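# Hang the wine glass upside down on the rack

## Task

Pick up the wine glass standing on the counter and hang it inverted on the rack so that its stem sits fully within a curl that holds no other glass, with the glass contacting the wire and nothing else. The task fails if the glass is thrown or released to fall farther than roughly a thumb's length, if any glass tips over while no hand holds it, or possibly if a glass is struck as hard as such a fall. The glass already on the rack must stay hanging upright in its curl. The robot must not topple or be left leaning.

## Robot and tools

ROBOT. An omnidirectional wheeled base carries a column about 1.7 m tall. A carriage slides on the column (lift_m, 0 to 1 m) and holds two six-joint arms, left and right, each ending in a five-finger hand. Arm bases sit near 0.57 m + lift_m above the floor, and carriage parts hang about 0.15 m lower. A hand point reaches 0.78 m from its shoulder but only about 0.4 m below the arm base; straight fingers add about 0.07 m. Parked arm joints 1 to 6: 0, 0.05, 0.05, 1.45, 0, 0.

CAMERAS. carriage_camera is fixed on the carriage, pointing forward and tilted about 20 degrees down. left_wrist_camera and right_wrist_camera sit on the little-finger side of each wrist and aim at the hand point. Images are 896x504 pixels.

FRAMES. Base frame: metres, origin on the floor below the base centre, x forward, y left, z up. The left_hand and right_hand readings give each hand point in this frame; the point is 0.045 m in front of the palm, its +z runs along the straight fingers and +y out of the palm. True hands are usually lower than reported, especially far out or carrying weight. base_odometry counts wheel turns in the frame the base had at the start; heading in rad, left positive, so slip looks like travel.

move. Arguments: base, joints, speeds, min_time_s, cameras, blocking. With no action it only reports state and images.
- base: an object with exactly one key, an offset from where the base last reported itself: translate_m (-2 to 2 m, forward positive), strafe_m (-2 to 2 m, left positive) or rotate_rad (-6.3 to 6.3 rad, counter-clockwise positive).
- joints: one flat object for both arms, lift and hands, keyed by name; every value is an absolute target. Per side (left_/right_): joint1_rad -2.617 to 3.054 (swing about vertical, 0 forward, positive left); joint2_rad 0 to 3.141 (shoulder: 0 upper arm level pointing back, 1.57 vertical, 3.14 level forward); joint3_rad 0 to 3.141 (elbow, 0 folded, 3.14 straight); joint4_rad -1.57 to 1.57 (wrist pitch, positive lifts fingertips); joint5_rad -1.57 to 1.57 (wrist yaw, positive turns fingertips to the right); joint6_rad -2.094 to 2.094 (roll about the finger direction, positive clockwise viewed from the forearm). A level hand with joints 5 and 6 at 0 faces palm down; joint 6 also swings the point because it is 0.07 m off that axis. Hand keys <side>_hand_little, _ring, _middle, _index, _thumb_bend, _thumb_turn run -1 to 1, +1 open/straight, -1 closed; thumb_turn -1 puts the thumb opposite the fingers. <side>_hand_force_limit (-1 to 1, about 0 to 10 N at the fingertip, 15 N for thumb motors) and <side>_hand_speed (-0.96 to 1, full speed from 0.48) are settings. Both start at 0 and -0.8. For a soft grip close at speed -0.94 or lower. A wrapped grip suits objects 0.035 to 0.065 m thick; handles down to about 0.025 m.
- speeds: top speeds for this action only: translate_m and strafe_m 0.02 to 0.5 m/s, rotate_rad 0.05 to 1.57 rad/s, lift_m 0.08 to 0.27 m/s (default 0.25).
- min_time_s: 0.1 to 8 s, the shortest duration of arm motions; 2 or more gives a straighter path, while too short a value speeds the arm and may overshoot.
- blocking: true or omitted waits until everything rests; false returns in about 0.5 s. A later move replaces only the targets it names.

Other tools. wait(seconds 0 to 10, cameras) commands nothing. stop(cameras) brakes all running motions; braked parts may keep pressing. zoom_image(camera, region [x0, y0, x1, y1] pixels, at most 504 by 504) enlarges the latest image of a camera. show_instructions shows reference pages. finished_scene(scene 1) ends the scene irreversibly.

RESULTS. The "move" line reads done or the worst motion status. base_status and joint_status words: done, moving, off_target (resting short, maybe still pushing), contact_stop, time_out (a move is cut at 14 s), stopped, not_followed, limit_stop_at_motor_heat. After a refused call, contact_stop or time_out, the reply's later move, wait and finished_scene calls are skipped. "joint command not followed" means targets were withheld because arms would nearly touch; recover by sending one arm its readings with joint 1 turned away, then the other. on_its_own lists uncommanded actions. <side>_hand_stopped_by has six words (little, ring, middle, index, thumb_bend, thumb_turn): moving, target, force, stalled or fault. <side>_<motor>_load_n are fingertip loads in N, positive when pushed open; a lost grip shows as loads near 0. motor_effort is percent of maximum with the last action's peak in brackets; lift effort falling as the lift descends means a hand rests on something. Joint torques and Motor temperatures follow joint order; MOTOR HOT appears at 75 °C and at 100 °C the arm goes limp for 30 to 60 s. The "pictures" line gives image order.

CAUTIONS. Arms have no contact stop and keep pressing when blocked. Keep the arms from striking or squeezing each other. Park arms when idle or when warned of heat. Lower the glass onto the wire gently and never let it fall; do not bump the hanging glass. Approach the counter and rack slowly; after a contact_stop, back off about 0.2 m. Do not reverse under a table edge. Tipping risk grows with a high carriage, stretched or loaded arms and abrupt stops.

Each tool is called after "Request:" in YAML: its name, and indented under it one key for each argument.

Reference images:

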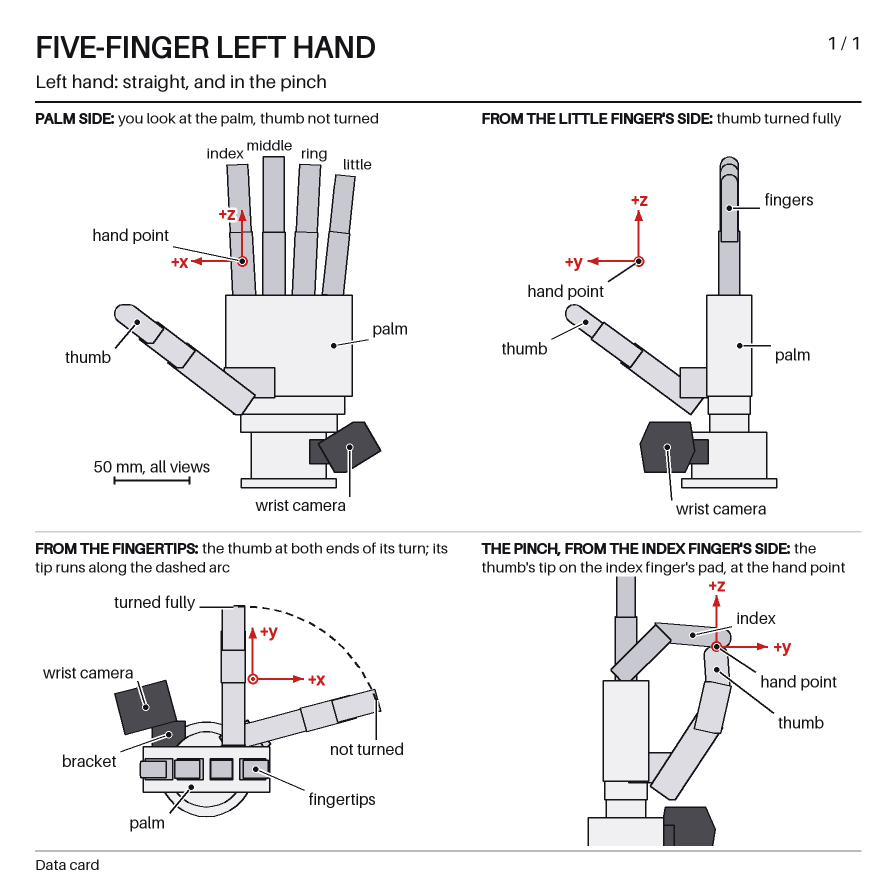

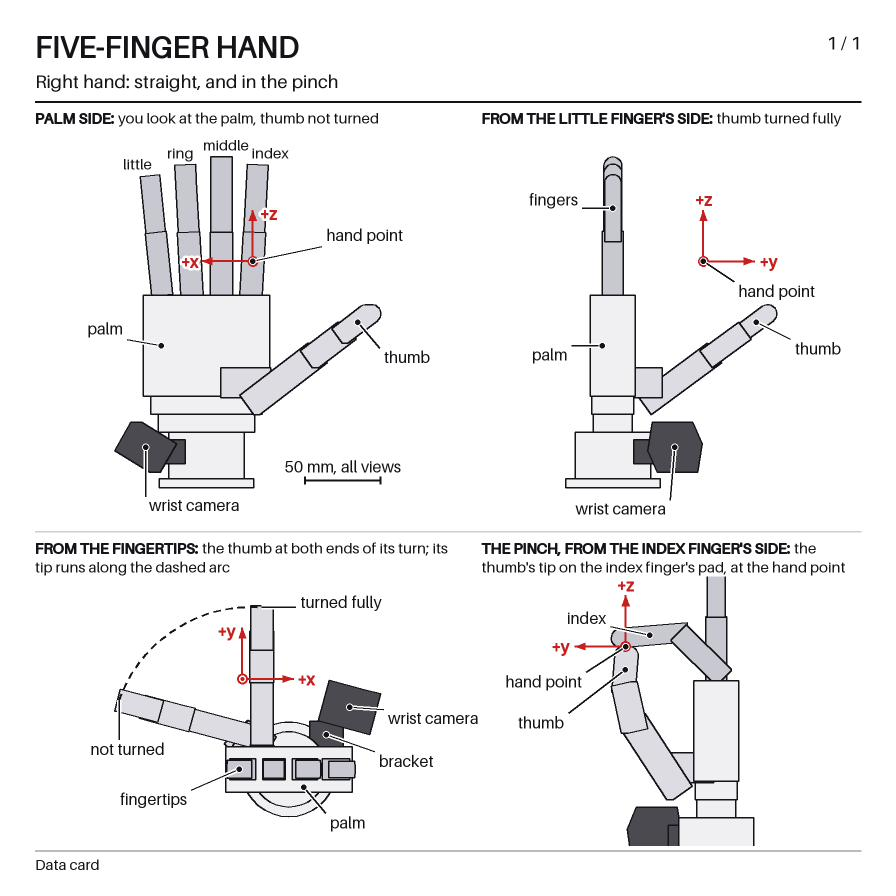

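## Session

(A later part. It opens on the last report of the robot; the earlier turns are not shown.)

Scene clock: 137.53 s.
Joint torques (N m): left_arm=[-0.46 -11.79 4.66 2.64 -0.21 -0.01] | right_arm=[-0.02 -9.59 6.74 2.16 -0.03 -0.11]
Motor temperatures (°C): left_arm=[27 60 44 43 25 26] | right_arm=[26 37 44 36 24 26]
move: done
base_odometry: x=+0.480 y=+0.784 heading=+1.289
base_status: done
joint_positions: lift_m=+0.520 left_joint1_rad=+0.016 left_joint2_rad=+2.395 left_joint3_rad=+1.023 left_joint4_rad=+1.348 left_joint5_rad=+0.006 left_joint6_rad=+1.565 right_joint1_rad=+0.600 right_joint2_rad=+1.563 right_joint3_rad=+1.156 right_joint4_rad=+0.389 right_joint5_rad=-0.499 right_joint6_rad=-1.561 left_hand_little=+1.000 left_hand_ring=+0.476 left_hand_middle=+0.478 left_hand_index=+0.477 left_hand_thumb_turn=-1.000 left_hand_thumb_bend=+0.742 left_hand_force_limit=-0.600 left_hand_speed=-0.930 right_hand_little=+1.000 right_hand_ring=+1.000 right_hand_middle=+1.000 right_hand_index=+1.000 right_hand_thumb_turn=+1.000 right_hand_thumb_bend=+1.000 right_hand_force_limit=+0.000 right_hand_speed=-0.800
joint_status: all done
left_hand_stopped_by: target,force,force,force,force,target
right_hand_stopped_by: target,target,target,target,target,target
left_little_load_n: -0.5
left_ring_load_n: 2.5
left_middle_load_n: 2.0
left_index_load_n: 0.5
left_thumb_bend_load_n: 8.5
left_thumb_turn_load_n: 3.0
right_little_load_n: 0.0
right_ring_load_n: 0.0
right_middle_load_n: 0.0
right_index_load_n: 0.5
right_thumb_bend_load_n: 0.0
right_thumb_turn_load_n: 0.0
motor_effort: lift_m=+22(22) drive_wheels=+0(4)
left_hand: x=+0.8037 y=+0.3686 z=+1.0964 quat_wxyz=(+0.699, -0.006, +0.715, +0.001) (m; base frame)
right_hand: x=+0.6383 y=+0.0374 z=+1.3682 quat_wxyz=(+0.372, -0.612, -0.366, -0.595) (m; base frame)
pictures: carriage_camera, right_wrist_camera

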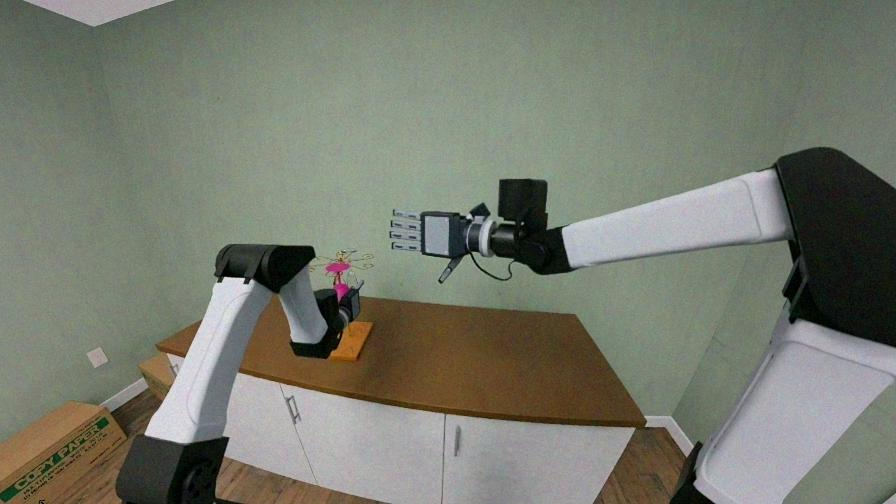

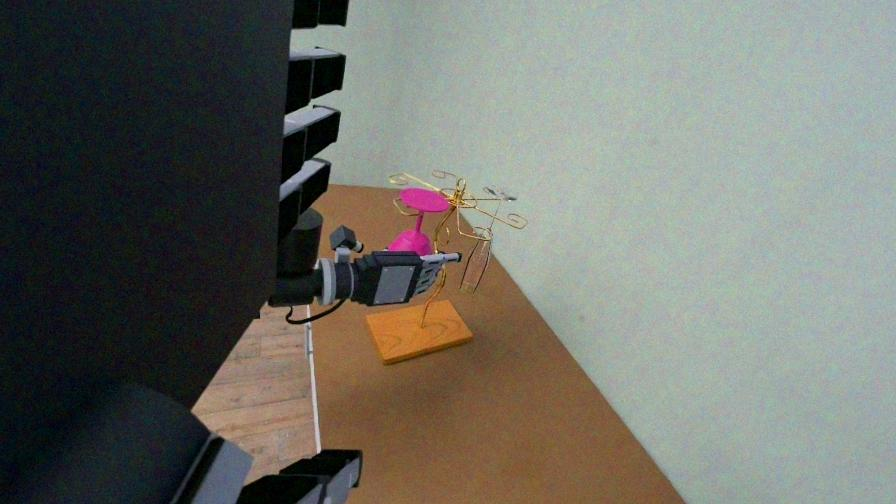

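Request:
move:
  base: {"strafe_m": 0.008}
  speeds: {"strafe_m": 0.03}
  cameras: ["carriage_camera", "right_wrist_camera"]

Request:
zoom_image:
  camera: "carriage_camera"
  region: [318, 248, 358, 288]

Request:
zoom_image:
  camera: "right_wrist_camera"
  region: [385, 185, 455, 235]

Scene clock: 139.23 s.
Joint torques (N m): left_arm=[-0.5 -11.78 4.64 2.67 -0.16 -0.03] | right_arm=[-0.08 -9.52 6.75 2.2 -0.12 -0.11]
Motor temperatures (°C): left_arm=[27 59 44 43 25 26] | right_arm=[26 37 44 36 24 26]
move: done
base_odometry: x=+0.472 y=+0.786 heading=+1.289
base_status: done
joint_positions: lift_m=+0.520 left_joint1_rad=+0.016 left_joint2_rad=+2.395 left_joint3_rad=+1.023 left_joint4_rad=+1.348 left_joint5_rad=+0.006 left_joint6_rad=+1.565 right_joint1_rad=+0.599 right_joint2_rad=+1.563 right_joint3_rad=+1.156 right_joint4_rad=+0.389 right_joint5_rad=-0.499 right_joint6_rad=-1.561 left_hand_little=+1.000 left_hand_ring=+0.476 left_hand_middle=+0.478 left_hand_index=+0.477 left_hand_thumb_turn=-1.000 left_hand_thumb_bend=+0.742 left_hand_force_limit=-0.600 left_hand_speed=-0.930 right_hand_little=+1.000 right_hand_ring=+1.000 right_hand_middle=+1.000 right_hand_index=+1.000 right_hand_thumb_turn=+1.000 right_hand_thumb_bend=+1.000 right_hand_force_limit=+0.000 right_hand_speed=-0.800
joint_status: not commanded
left_hand_stopped_by: target,force,force,force,force,target
right_hand_stopped_by: target,target,target,target,target,target
left_little_load_n: 0.0
left_ring_load_n: 2.5
left_middle_load_n: 1.5
left_index_load_n: 1.0
left_thumb_bend_load_n: 8.5
left_thumb_turn_load_n: 3.0
right_little_load_n: 0.0
right_ring_load_n: 0.0
right_middle_load_n: 0.0
right_index_load_n: 0.0
right_thumb_bend_load_n: 0.0
right_thumb_turn_load_n: -0.5
motor_effort: lift_m=+22(22) drive_wheels=-1(8)
left_hand: x=+0.8037 y=+0.3684 z=+1.0964 quat_wxyz=(+0.699, -0.006, +0.715, +0.001) (m; base frame)
right_hand: x=+0.6385 y=+0.0372 z=+1.3682 quat_wxyz=(+0.372, -0.612, -0.366, -0.595) (m; base frame)
pictures: carriage_camera, right_wrist_camera

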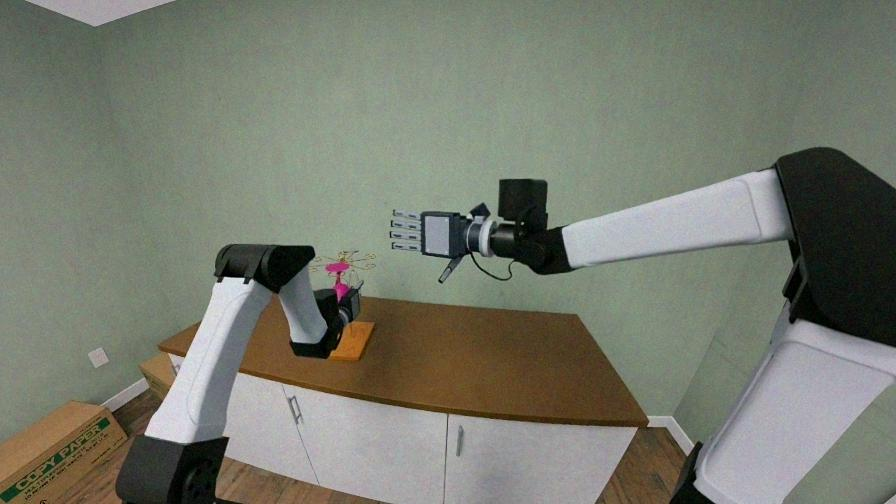

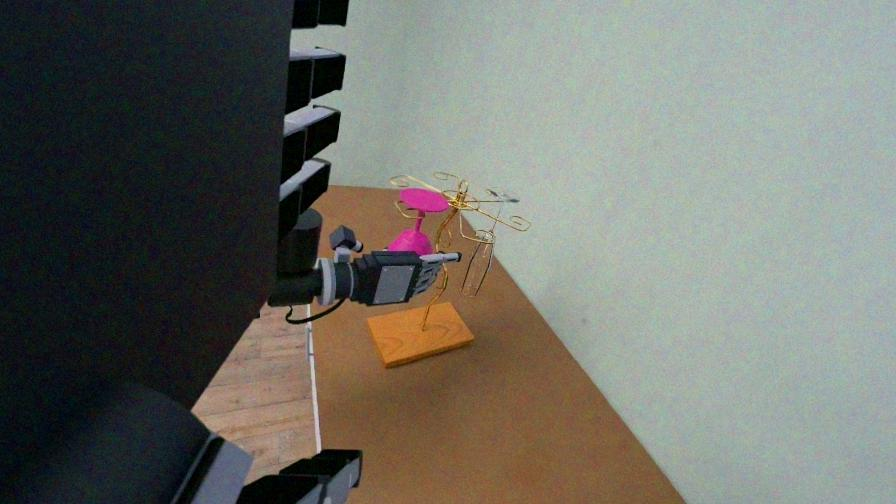

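Scaled by 12.600 from the camera's 896x504 image, which has a finer 1280x720 frame.

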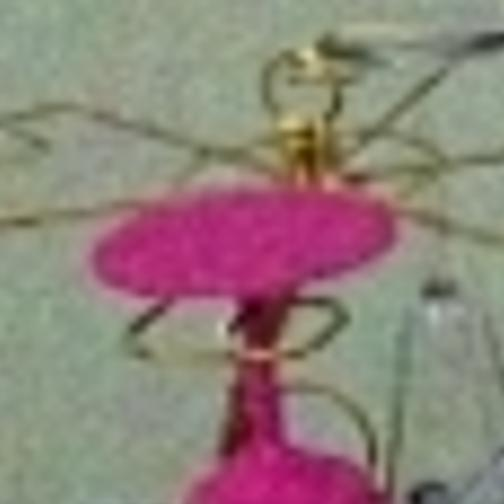

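Scaled by 7.200 from the camera's 896x504 image, which has a finer 1280x720 frame.

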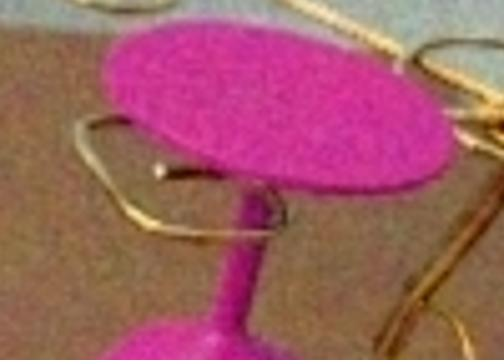

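Request:
move:
  base: {"translate_m": -0.012}
  speeds: {"translate_m": 0.03}
  cameras: ["carriage_camera", "right_wrist_camera"]

Request:
zoom_image:
  camera: "carriage_camera"
  region: [318, 248, 358, 288]

Request:
zoom_image:
  camera: "right_wrist_camera"
  region: [385, 185, 455, 235]

Scene clock: 140.37 s.
Joint torques (N m): left_arm=[-0.39 -11.78 4.6 2.65 -0.17 -0.02] | right_arm=[-0.06 -9.43 6.75 2.19 -0.11 -0.11]
Motor temperatures (°C): left_arm=[27 59 43 43 25 26] | right_arm=[26 37 44 36 24 26]
move: done
base_odometry: x=+0.469 y=+0.775 heading=+1.289
base_status: done
joint_positions: lift_m=+0.520 left_joint1_rad=+0.016 left_joint2_rad=+2.395 left_joint3_rad=+1.023 left_joint4_rad=+1.348 left_joint5_rad=+0.006 left_joint6_rad=+1.565 right_joint1_rad=+0.599 right_joint2_rad=+1.563 right_joint3_rad=+1.156 right_joint4_rad=+0.389 right_joint5_rad=-0.499 right_joint6_rad=-1.561 left_hand_little=+1.000 left_hand_ring=+0.476 left_hand_middle=+0.478 left_hand_index=+0.477 left_hand_thumb_turn=-1.000 left_hand_thumb_bend=+0.742 left_hand_force_limit=-0.600 left_hand_speed=-0.930 right_hand_little=+1.000 right_hand_ring=+1.000 right_hand_middle=+1.000 right_hand_index=+1.000 right_hand_thumb_turn=+1.000 right_hand_thumb_bend=+1.000 right_hand_force_limit=+0.000 right_hand_speed=-0.800
joint_status: not commanded
left_hand_stopped_by: target,force,force,force,force,target
right_hand_stopped_by: target,target,target,target,target,target
left_little_load_n: 0.0
left_ring_load_n: 2.5
left_middle_load_n: 1.5
left_index_load_n: 1.0
left_thumb_bend_load_n: 8.0
left_thumb_turn_load_n: 3.0
right_little_load_n: 0.5
right_ring_load_n: 0.0
right_middle_load_n: 0.0
right_index_load_n: 0.0
right_thumb_bend_load_n: 0.0
right_thumb_turn_load_n: 0.0
motor_effort: lift_m=+22(22) drive_wheels=+1(5)
left_hand: x=+0.8037 y=+0.3684 z=+1.0964 quat_wxyz=(+0.699, -0.006, +0.715, +0.001) (m; base frame)
right_hand: x=+0.6383 y=+0.0374 z=+1.3682 quat_wxyz=(+0.372, -0.611, -0.367, -0.595) (m; base frame)
pictures: carriage_camera, right_wrist_camera

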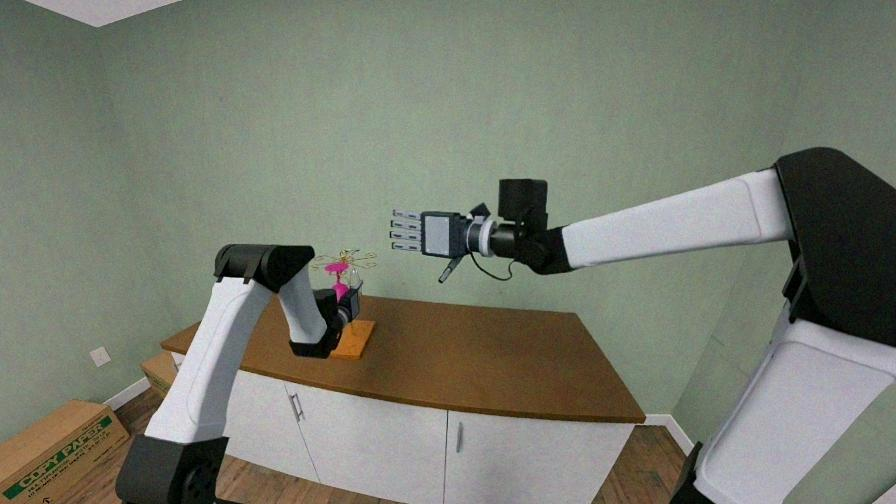

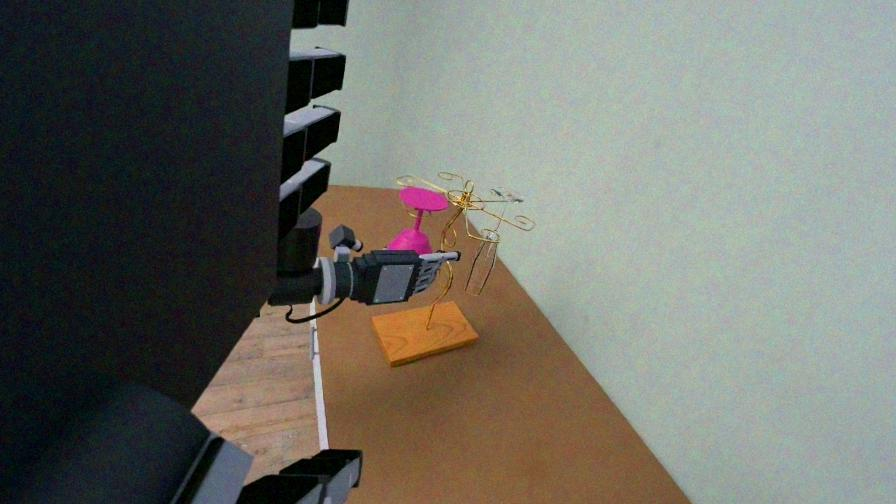

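Scaled by 12.600 from the camera's 896x504 image, which has a finer 1280x720 frame.

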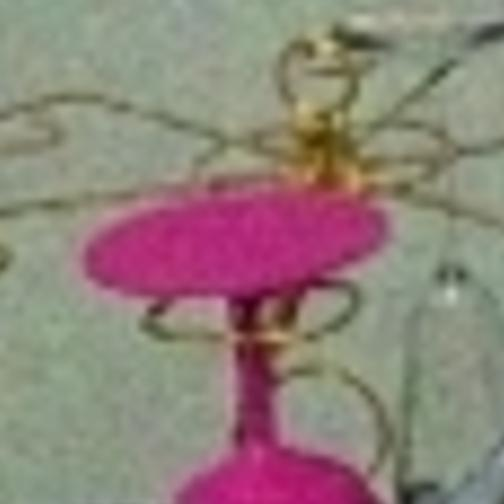

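Scaled by 7.200 from the camera's 896x504 image, which has a finer 1280x720 frame.

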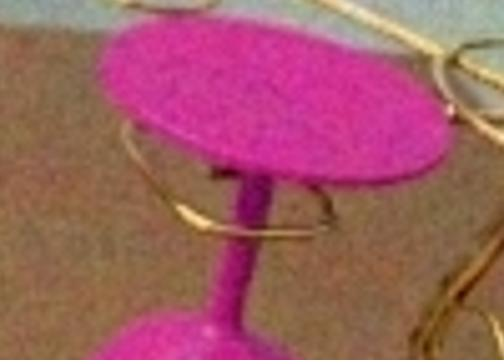

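Request:
wait:
  seconds: 0.5
  cameras: ["left_wrist_camera", "right_wrist_camera", "carriage_camera"]

Request:
zoom_image:
  camera: "carriage_camera"
  region: [318, 248, 358, 288]

Scene clock: 141.20 s.
Joint torques (N m): left_arm=[-0.53 -11.71 4.59 2.64 -0.18 0] | right_arm=[-0.14 -9.54 6.75 2.19 -0.11 -0.11]
Motor temperatures (°C): left_arm=[27 59 43 43 25 26] | right_arm=[26 37 44 36 24 26]
base_odometry: x=+0.469 y=+0.775 heading=+1.289
base_status: done
joint_positions: lift_m=+0.520 left_joint1_rad=+0.016 left_joint2_rad=+2.395 left_joint3_rad=+1.023 left_joint4_rad=+1.348 left_joint5_rad=+0.006 left_joint6_rad=+1.565 right_joint1_rad=+0.599 right_joint2_rad=+1.563 right_joint3_rad=+1.156 right_joint4_rad=+0.389 right_joint5_rad=-0.499 right_joint6_rad=-1.561 left_hand_little=+1.000 left_hand_ring=+0.476 left_hand_middle=+0.478 left_hand_index=+0.477 left_hand_thumb_turn=-1.000 left_hand_thumb_bend=+0.742 left_hand_force_limit=-0.600 left_hand_speed=-0.930 right_hand_little=+1.000 right_hand_ring=+1.000 right_hand_middle=+1.000 right_hand_index=+1.000 right_hand_thumb_turn=+1.000 right_hand_thumb_bend=+1.000 right_hand_force_limit=+0.000 right_hand_speed=-0.800
joint_status: not commanded
left_hand_stopped_by: target,force,force,force,force,target
right_hand_stopped_by: target,target,target,target,target,target
left_little_load_n: 0.0
left_ring_load_n: 2.5
left_middle_load_n: 1.5
left_index_load_n: 0.5
left_thumb_bend_load_n: 8.5
left_thumb_turn_load_n: 3.5
right_little_load_n: 0.0
right_ring_load_n: 0.0
right_middle_load_n: -0.5
right_index_load_n: 0.0
right_thumb_bend_load_n: 0.0
right_thumb_turn_load_n: 0.0
motor_effort: lift_m=+22(22) drive_wheels=+1(5)
left_hand: x=+0.8037 y=+0.3684 z=+1.0964 quat_wxyz=(+0.699, -0.006, +0.715, +0.001) (m; base frame)
right_hand: x=+0.6383 y=+0.0374 z=+1.3682 quat_wxyz=(+0.372, -0.611, -0.367, -0.595) (m; base frame)
wait: 0.50 s; at rest from the start
pictures: carriage_camera, left_wrist_camera, right_wrist_camera

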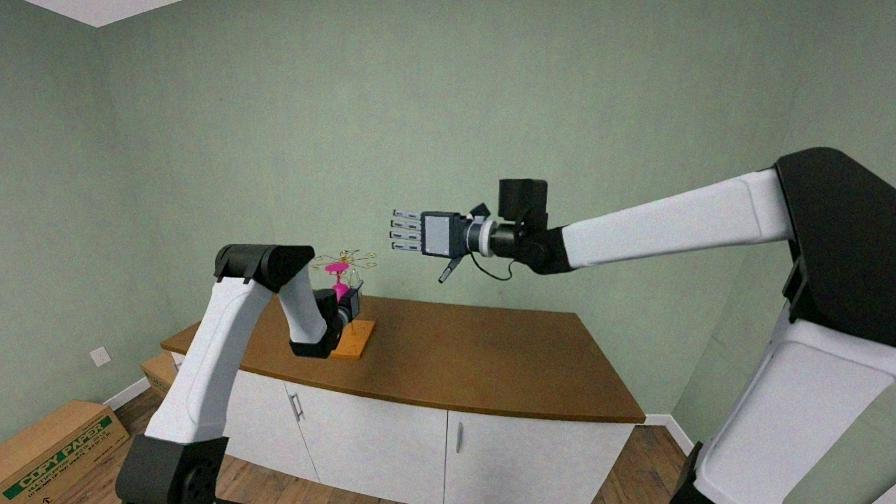

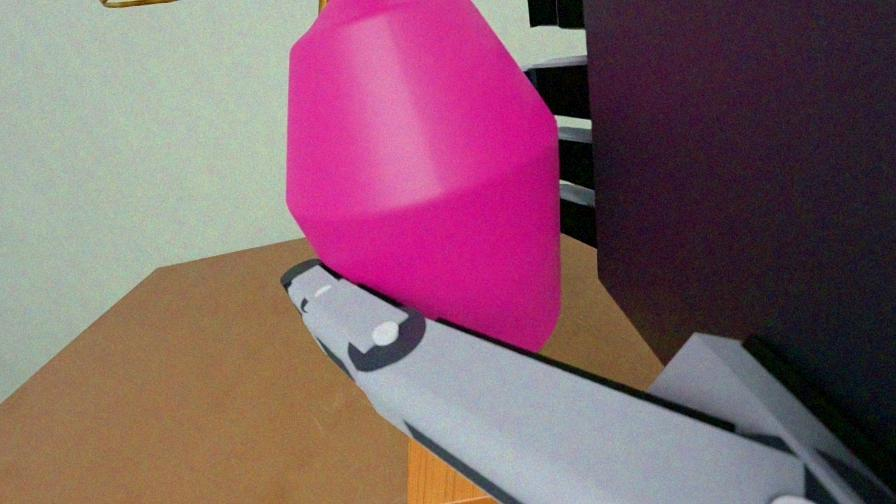

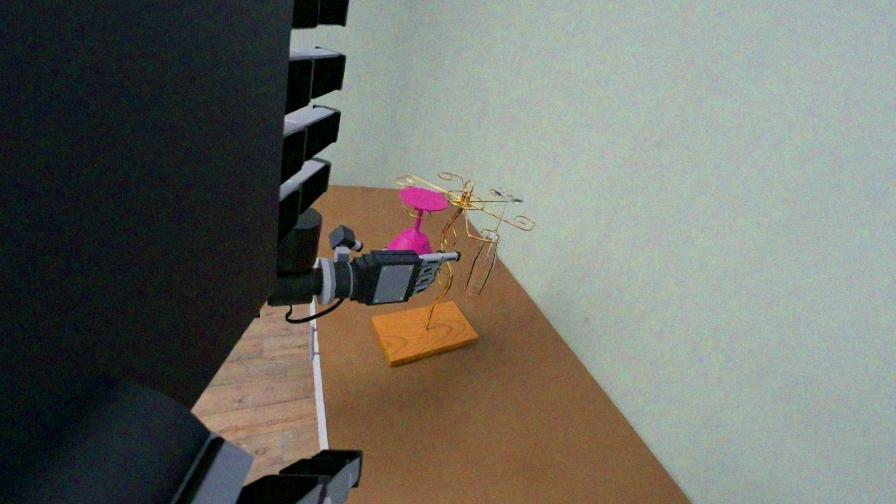

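Scaled by 12.600 from the camera's 896x504 image, which has a finer 1280x720 frame.

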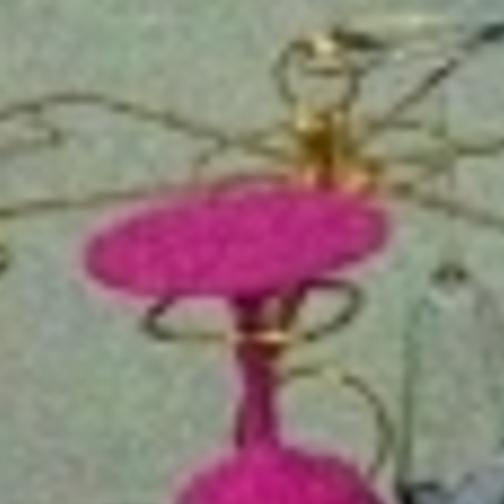

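Request:
move:
  base: {"translate_m": -0.01}
  speeds: {"translate_m": 0.03}
  cameras: ["carriage_camera", "right_wrist_camera"]

Request:
zoom_image:
  camera: "carriage_camera"
  region: [318, 248, 358, 288]

Request:
zoom_image:
  camera: "right_wrist_camera"
  region: [385, 185, 455, 235]

Scene clock: 142.40 s.
Joint torques (N m): left_arm=[-0.5 -11.66 4.71 2.61 -0.18 -0.02] | right_arm=[-0.02 -9.44 6.6 2.16 -0.17 -0.11]
Motor temperatures (°C): left_arm=[27 59 43 43 25 26] | right_arm=[26 37 44 36 24 26]
move: done
base_odometry: x=+0.466 y=+0.765 heading=+1.289
base_status: done
joint_positions: lift_m=+0.520 left_joint1_rad=+0.016 left_joint2_rad=+2.395 left_joint3_rad=+1.023 left_joint4_rad=+1.351 left_joint5_rad=+0.006 left_joint6_rad=+1.565 right_joint1_rad=+0.599 right_joint2_rad=+1.563 right_joint3_rad=+1.156 right_joint4_rad=+0.390 right_joint5_rad=-0.500 right_joint6_rad=-1.561 left_hand_little=+1.000 left_hand_ring=+0.476 left_hand_middle=+0.478 left_hand_index=+0.477 left_hand_thumb_turn=-1.000 left_hand_thumb_bend=+0.742 left_hand_force_limit=-0.600 left_hand_speed=-0.930 right_hand_little=+1.000 right_hand_ring=+1.000 right_hand_middle=+1.000 right_hand_index=+1.000 right_hand_thumb_turn=+1.000 right_hand_thumb_bend=+1.000 right_hand_force_limit=+0.000 right_hand_speed=-0.800
joint_status: not commanded
left_hand_stopped_by: target,force,force,force,force,target
right_hand_stopped_by: target,target,target,target,target,target
left_little_load_n: 0.0
left_ring_load_n: 2.5
left_middle_load_n: 2.0
left_index_load_n: 0.5
left_thumb_bend_load_n: 8.5
left_thumb_turn_load_n: 3.5
right_little_load_n: 0.0
right_ring_load_n: 0.0
right_middle_load_n: 0.0
right_index_load_n: 0.0
right_thumb_bend_load_n: 0.0
right_thumb_turn_load_n: 0.0
motor_effort: lift_m=+22(22) drive_wheels=-1(7)
left_hand: x=+0.8038 y=+0.3684 z=+1.0970 quat_wxyz=(+0.700, -0.006, +0.714, +0.001) (m; base frame)
right_hand: x=+0.6383 y=+0.0375 z=+1.3684 quat_wxyz=(+0.372, -0.611, -0.367, -0.595) (m; base frame)
pictures: carriage_camera, right_wrist_camera

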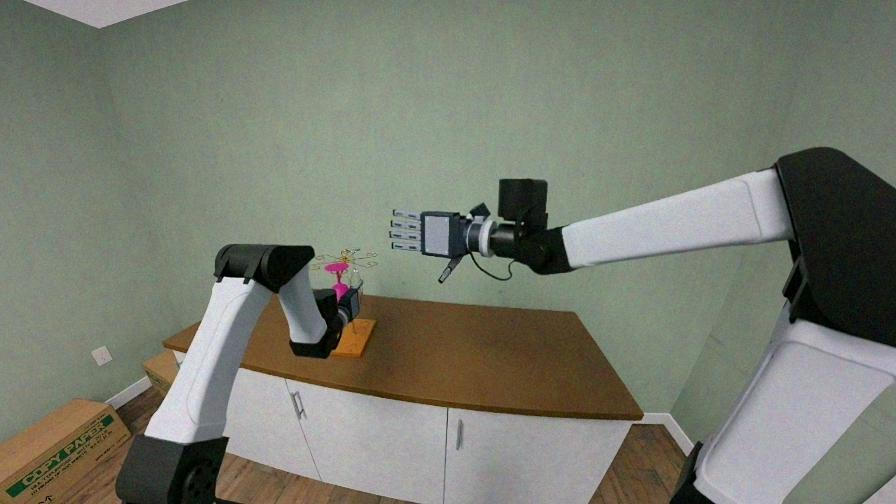

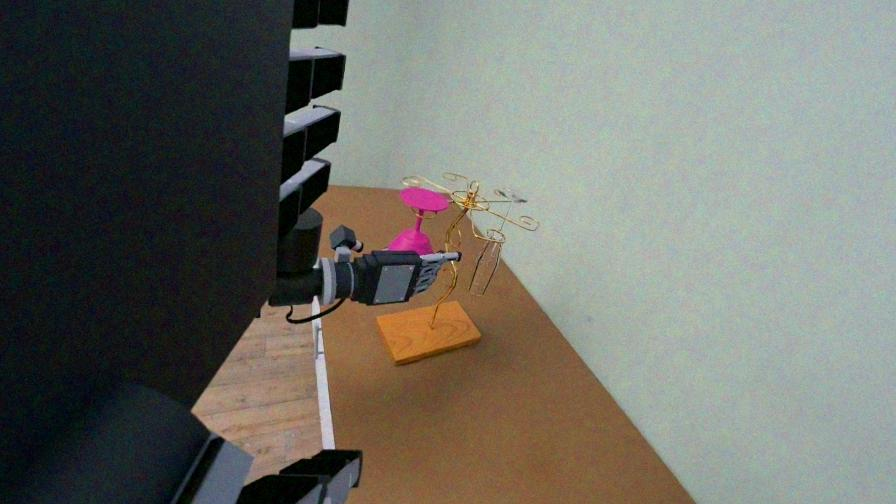

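Scaled by 12.600 from the camera's 896x504 image, which has a finer 1280x720 frame.

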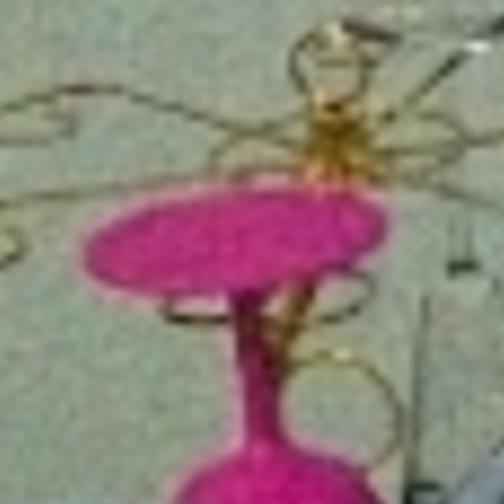

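Scaled by 7.200 from the camera's 896x504 image, which has a finer 1280x720 frame.

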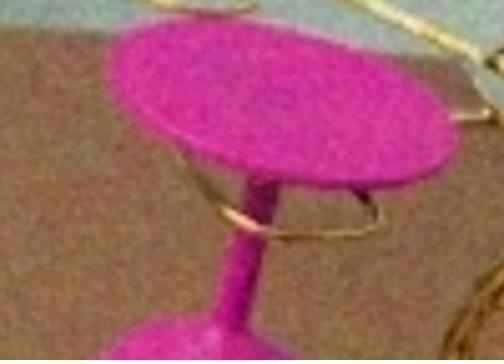

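Request:
zoom_image:
  camera: "carriage_camera"
  region: [326, 262, 350, 286]

Request:
zoom_image:
  camera: "right_wrist_camera"
  region: [400, 200, 444, 232]

Scaled by 21.000 from the camera's 896x504 image, which has a finer 1280x720 frame.

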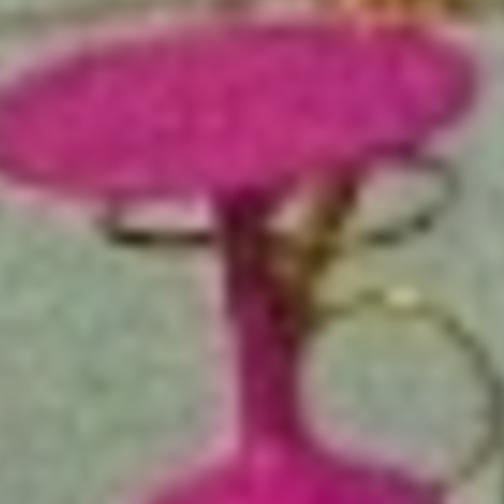

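Scaled by 11.455 from the camera's 896x504 image, which has a finer 1280x720 frame.

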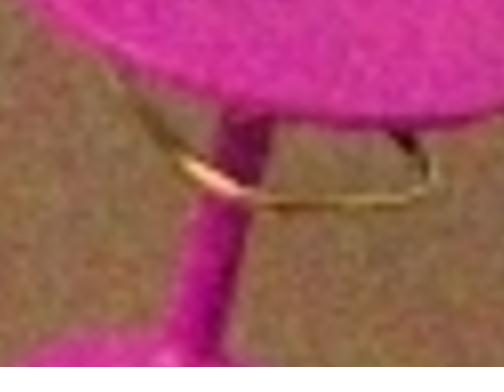

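Request:
move:
  base: {"translate_m": -0.009}
  speeds: {"translate_m": 0.03}
  cameras: ["carriage_camera", "right_wrist_camera"]

Request:
zoom_image:
  camera: "carriage_camera"
  region: [322, 255, 352, 285]

Request:
zoom_image:
  camera: "right_wrist_camera"
  region: [385, 185, 455, 235]

Scene clock: 143.87 s.
Joint torques (N m): left_arm=[-0.47 -11.75 4.62 2.63 -0.19 0] | right_arm=[-0.14 -9.54 6.48 2.17 -0.1 -0.11]
Motor temperatures (°C): left_arm=[27 58 43 43 25 26] | right_arm=[26 37 44 37 24 26]
move: done
base_odometry: x=+0.463 y=+0.757 heading=+1.289
base_status: done
joint_positions: lift_m=+0.520 left_joint1_rad=+0.016 left_joint2_rad=+2.395 left_joint3_rad=+1.023 left_joint4_rad=+1.351 left_joint5_rad=+0.006 left_joint6_rad=+1.565 right_joint1_rad=+0.599 right_joint2_rad=+1.563 right_joint3_rad=+1.156 right_joint4_rad=+0.390 right_joint5_rad=-0.499 right_joint6_rad=-1.561 left_hand_little=+1.000 left_hand_ring=+0.476 left_hand_middle=+0.478 left_hand_index=+0.477 left_hand_thumb_turn=-1.000 left_hand_thumb_bend=+0.742 left_hand_force_limit=-0.600 left_hand_speed=-0.930 right_hand_little=+1.000 right_hand_ring=+1.000 right_hand_middle=+1.000 right_hand_index=+1.000 right_hand_thumb_turn=+1.000 right_hand_thumb_bend=+1.000 right_hand_force_limit=+0.000 right_hand_speed=-0.800
joint_status: not commanded
left_hand_stopped_by: target,force,force,force,force,target
right_hand_stopped_by: target,target,target,target,target,target
left_little_load_n: 0.0
left_ring_load_n: 2.5
left_middle_load_n: 2.0
left_index_load_n: 0.5
left_thumb_bend_load_n: 8.5
left_thumb_turn_load_n: 3.0
right_little_load_n: 0.0
right_ring_load_n: 0.0
right_middle_load_n: 0.0
right_index_load_n: 0.0
right_thumb_bend_load_n: 0.0
right_thumb_turn_load_n: 0.0
motor_effort: lift_m=+22(22) drive_wheels=+0(6)
left_hand: x=+0.8038 y=+0.3684 z=+1.0971 quat_wxyz=(+0.700, -0.006, +0.714, +0.001) (m; base frame)
right_hand: x=+0.6385 y=+0.0373 z=+1.3686 quat_wxyz=(+0.372, -0.611, -0.366, -0.595) (m; base frame)
pictures: carriage_camera, right_wrist_camera

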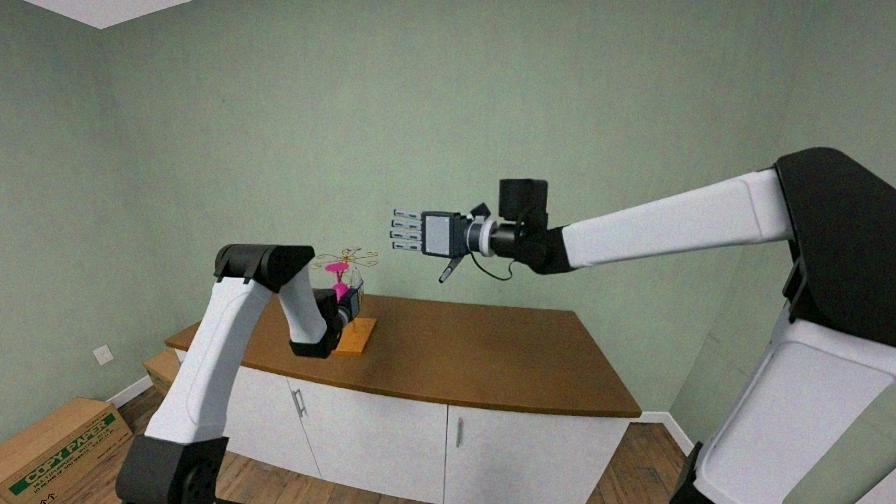

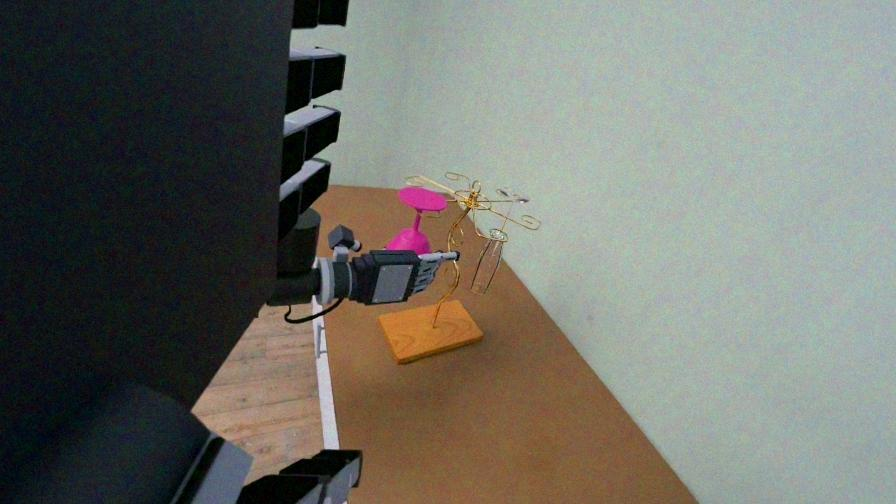

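Scaled by 16.800 from the camera's 896x504 image, which has a finer 1280x720 frame.

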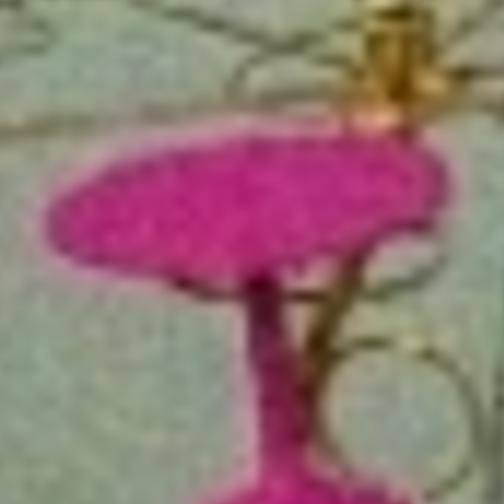

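Scaled by 7.200 from the camera's 896x504 image, which has a finer 1280x720 frame.

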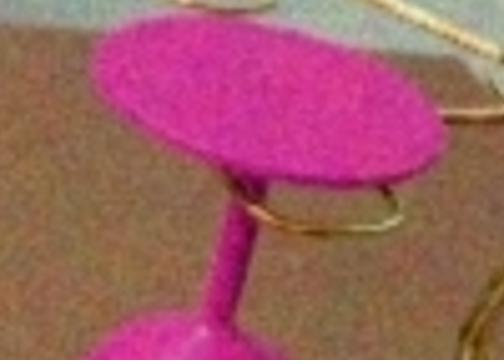

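Request:
zoom_image:
  camera: "carriage_camera"
  region: [330, 266, 346, 282]

Request:
zoom_image:
  camera: "right_wrist_camera"
  region: [405, 200, 445, 230]

Scaled by 31.500 from the camera's 896x504 image, which has a finer 1280x720 frame.

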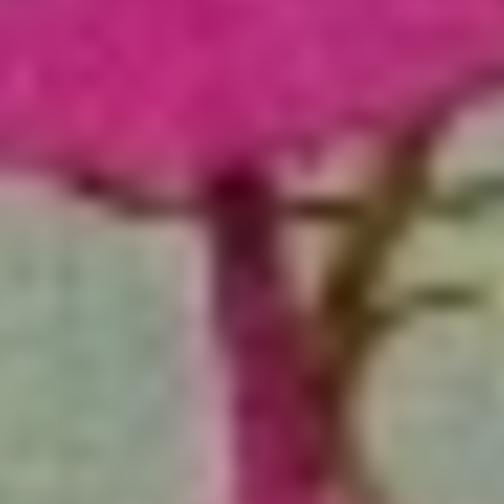

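Scaled by 12.600 from the camera's 896x504 image, which has a finer 1280x720 frame.

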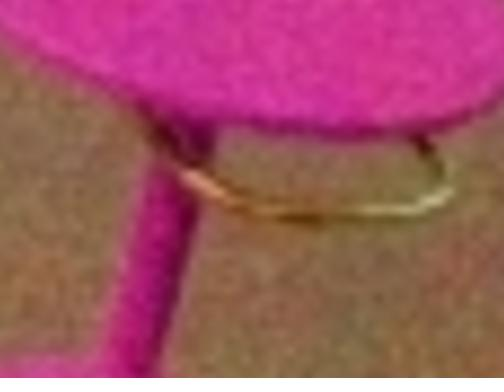

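Request:
move:
  joints: {"lift_m": 0.513}
  speeds: {"lift_m": 0.08}
  cameras: ["carriage_camera", "right_wrist_camera", "left_wrist_camera"]

Request:
zoom_image:
  camera: "carriage_camera"
  region: [322, 255, 352, 285]

Request:
zoom_image:
  camera: "right_wrist_camera"
  region: [385, 185, 455, 235]

Scene clock: 147.20 s.
Joint torques (N m): left_arm=[-0.39 -11.74 4.64 2.62 -0.18 -0.02] | right_arm=[-0.09 -9.44 6.76 2.14 -0.12 -0.11]
Motor temperatures (°C): left_arm=[27 58 43 43 25 26] | right_arm=[26 37 44 37 24 26]
move: done
base_odometry: x=+0.463 y=+0.757 heading=+1.290
base_status: not commanded
joint_positions: lift_m=+0.513 left_joint1_rad=+0.016 left_joint2_rad=+2.395 left_joint3_rad=+1.023 left_joint4_rad=+1.353 left_joint5_rad=+0.005 left_joint6_rad=+1.565 right_joint1_rad=+0.599 right_joint2_rad=+1.563 right_joint3_rad=+1.156 right_joint4_rad=+0.388 right_joint5_rad=-0.499 right_joint6_rad=-1.561 left_hand_little=+1.000 left_hand_ring=+0.476 left_hand_middle=+0.478 left_hand_index=+0.477 left_hand_thumb_turn=-1.000 left_hand_thumb_bend=+0.742 left_hand_force_limit=-0.600 left_hand_speed=-0.930 right_hand_little=+1.000 right_hand_ring=+1.000 right_hand_middle=+1.000 right_hand_index=+1.000 right_hand_thumb_turn=+1.000 right_hand_thumb_bend=+1.000 right_hand_force_limit=+0.000 right_hand_speed=-0.800
joint_status: all done
left_hand_stopped_by: target,force,force,force,force,target
right_hand_stopped_by: target,target,target,target,target,target
left_little_load_n: 0.0
left_ring_load_n: 1.5
left_middle_load_n: 1.5
left_index_load_n: 2.0
left_thumb_bend_load_n: 8.5
left_thumb_turn_load_n: 2.0
right_little_load_n: 0.0
right_ring_load_n: 0.0
right_middle_load_n: 0.0
right_index_load_n: 0.0
right_thumb_bend_load_n: 0.0
right_thumb_turn_load_n: 0.0
motor_effort: lift_m=+21(22) drive_wheels=+2(3)
left_hand: x=+0.8038 y=+0.3685 z=+1.0906 quat_wxyz=(+0.700, -0.006, +0.714, +0.001) (m; base frame)
right_hand: x=+0.6384 y=+0.0372 z=+1.3614 quat_wxyz=(+0.372, -0.612, -0.366, -0.595) (m; base frame)
pictures: carriage_camera, left_wrist_camera, right_wrist_camera

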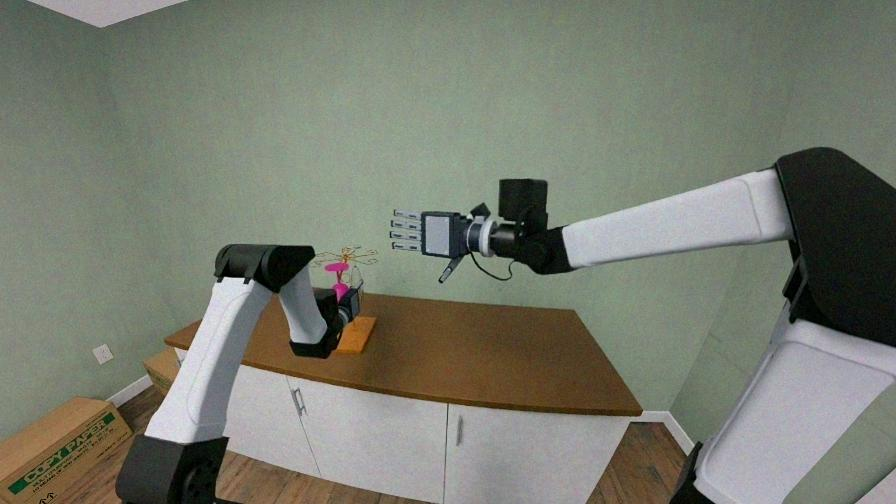

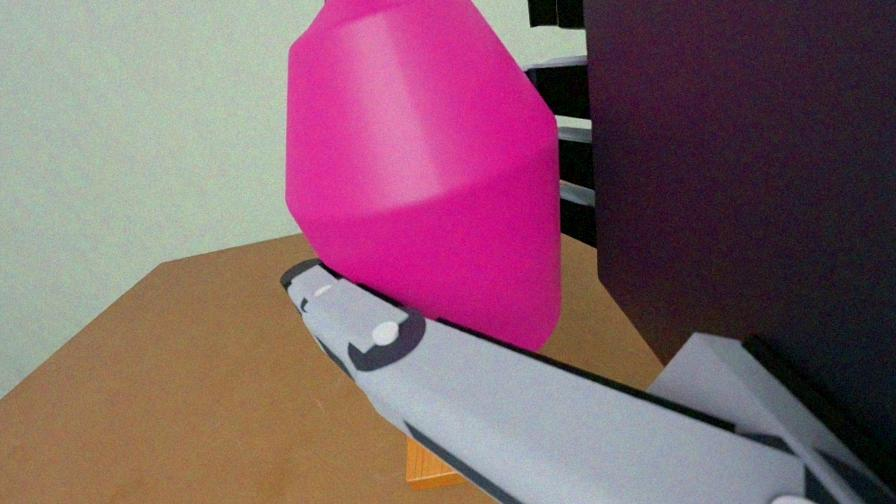

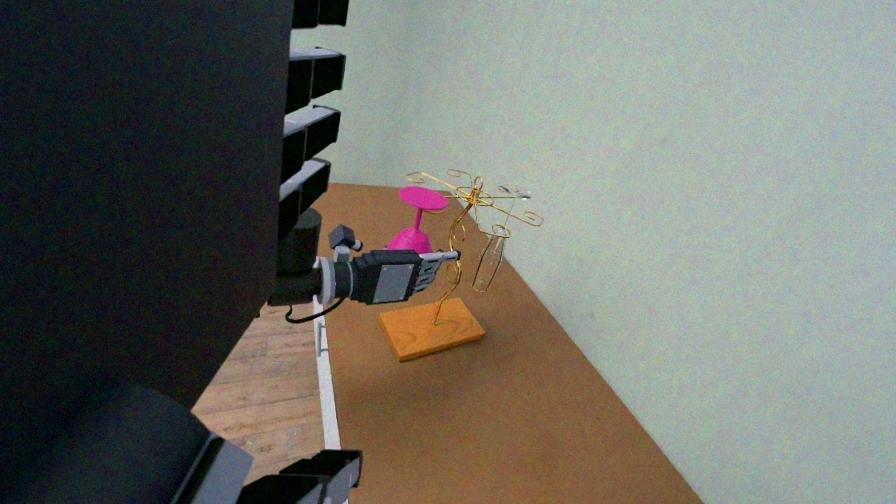

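Scaled by 16.800 from the camera's 896x504 image, which has a finer 1280x720 frame.

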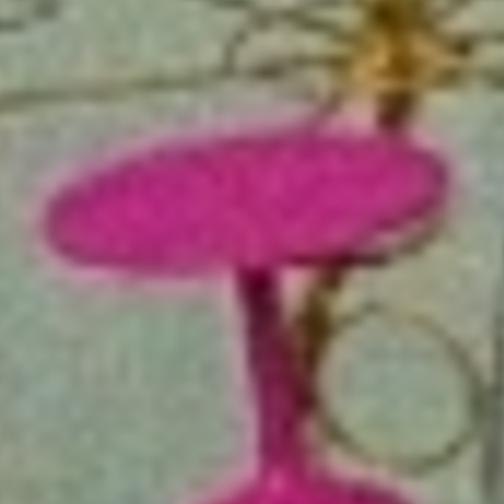

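Scaled by 7.200 from the camera's 896x504 image, which has a finer 1280x720 frame.

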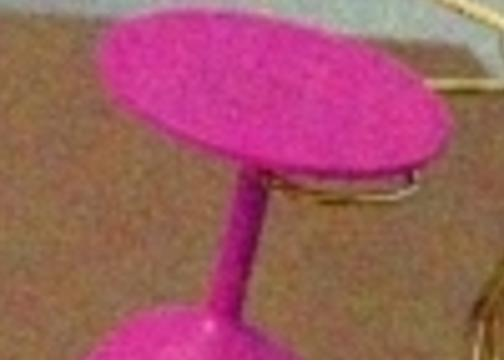

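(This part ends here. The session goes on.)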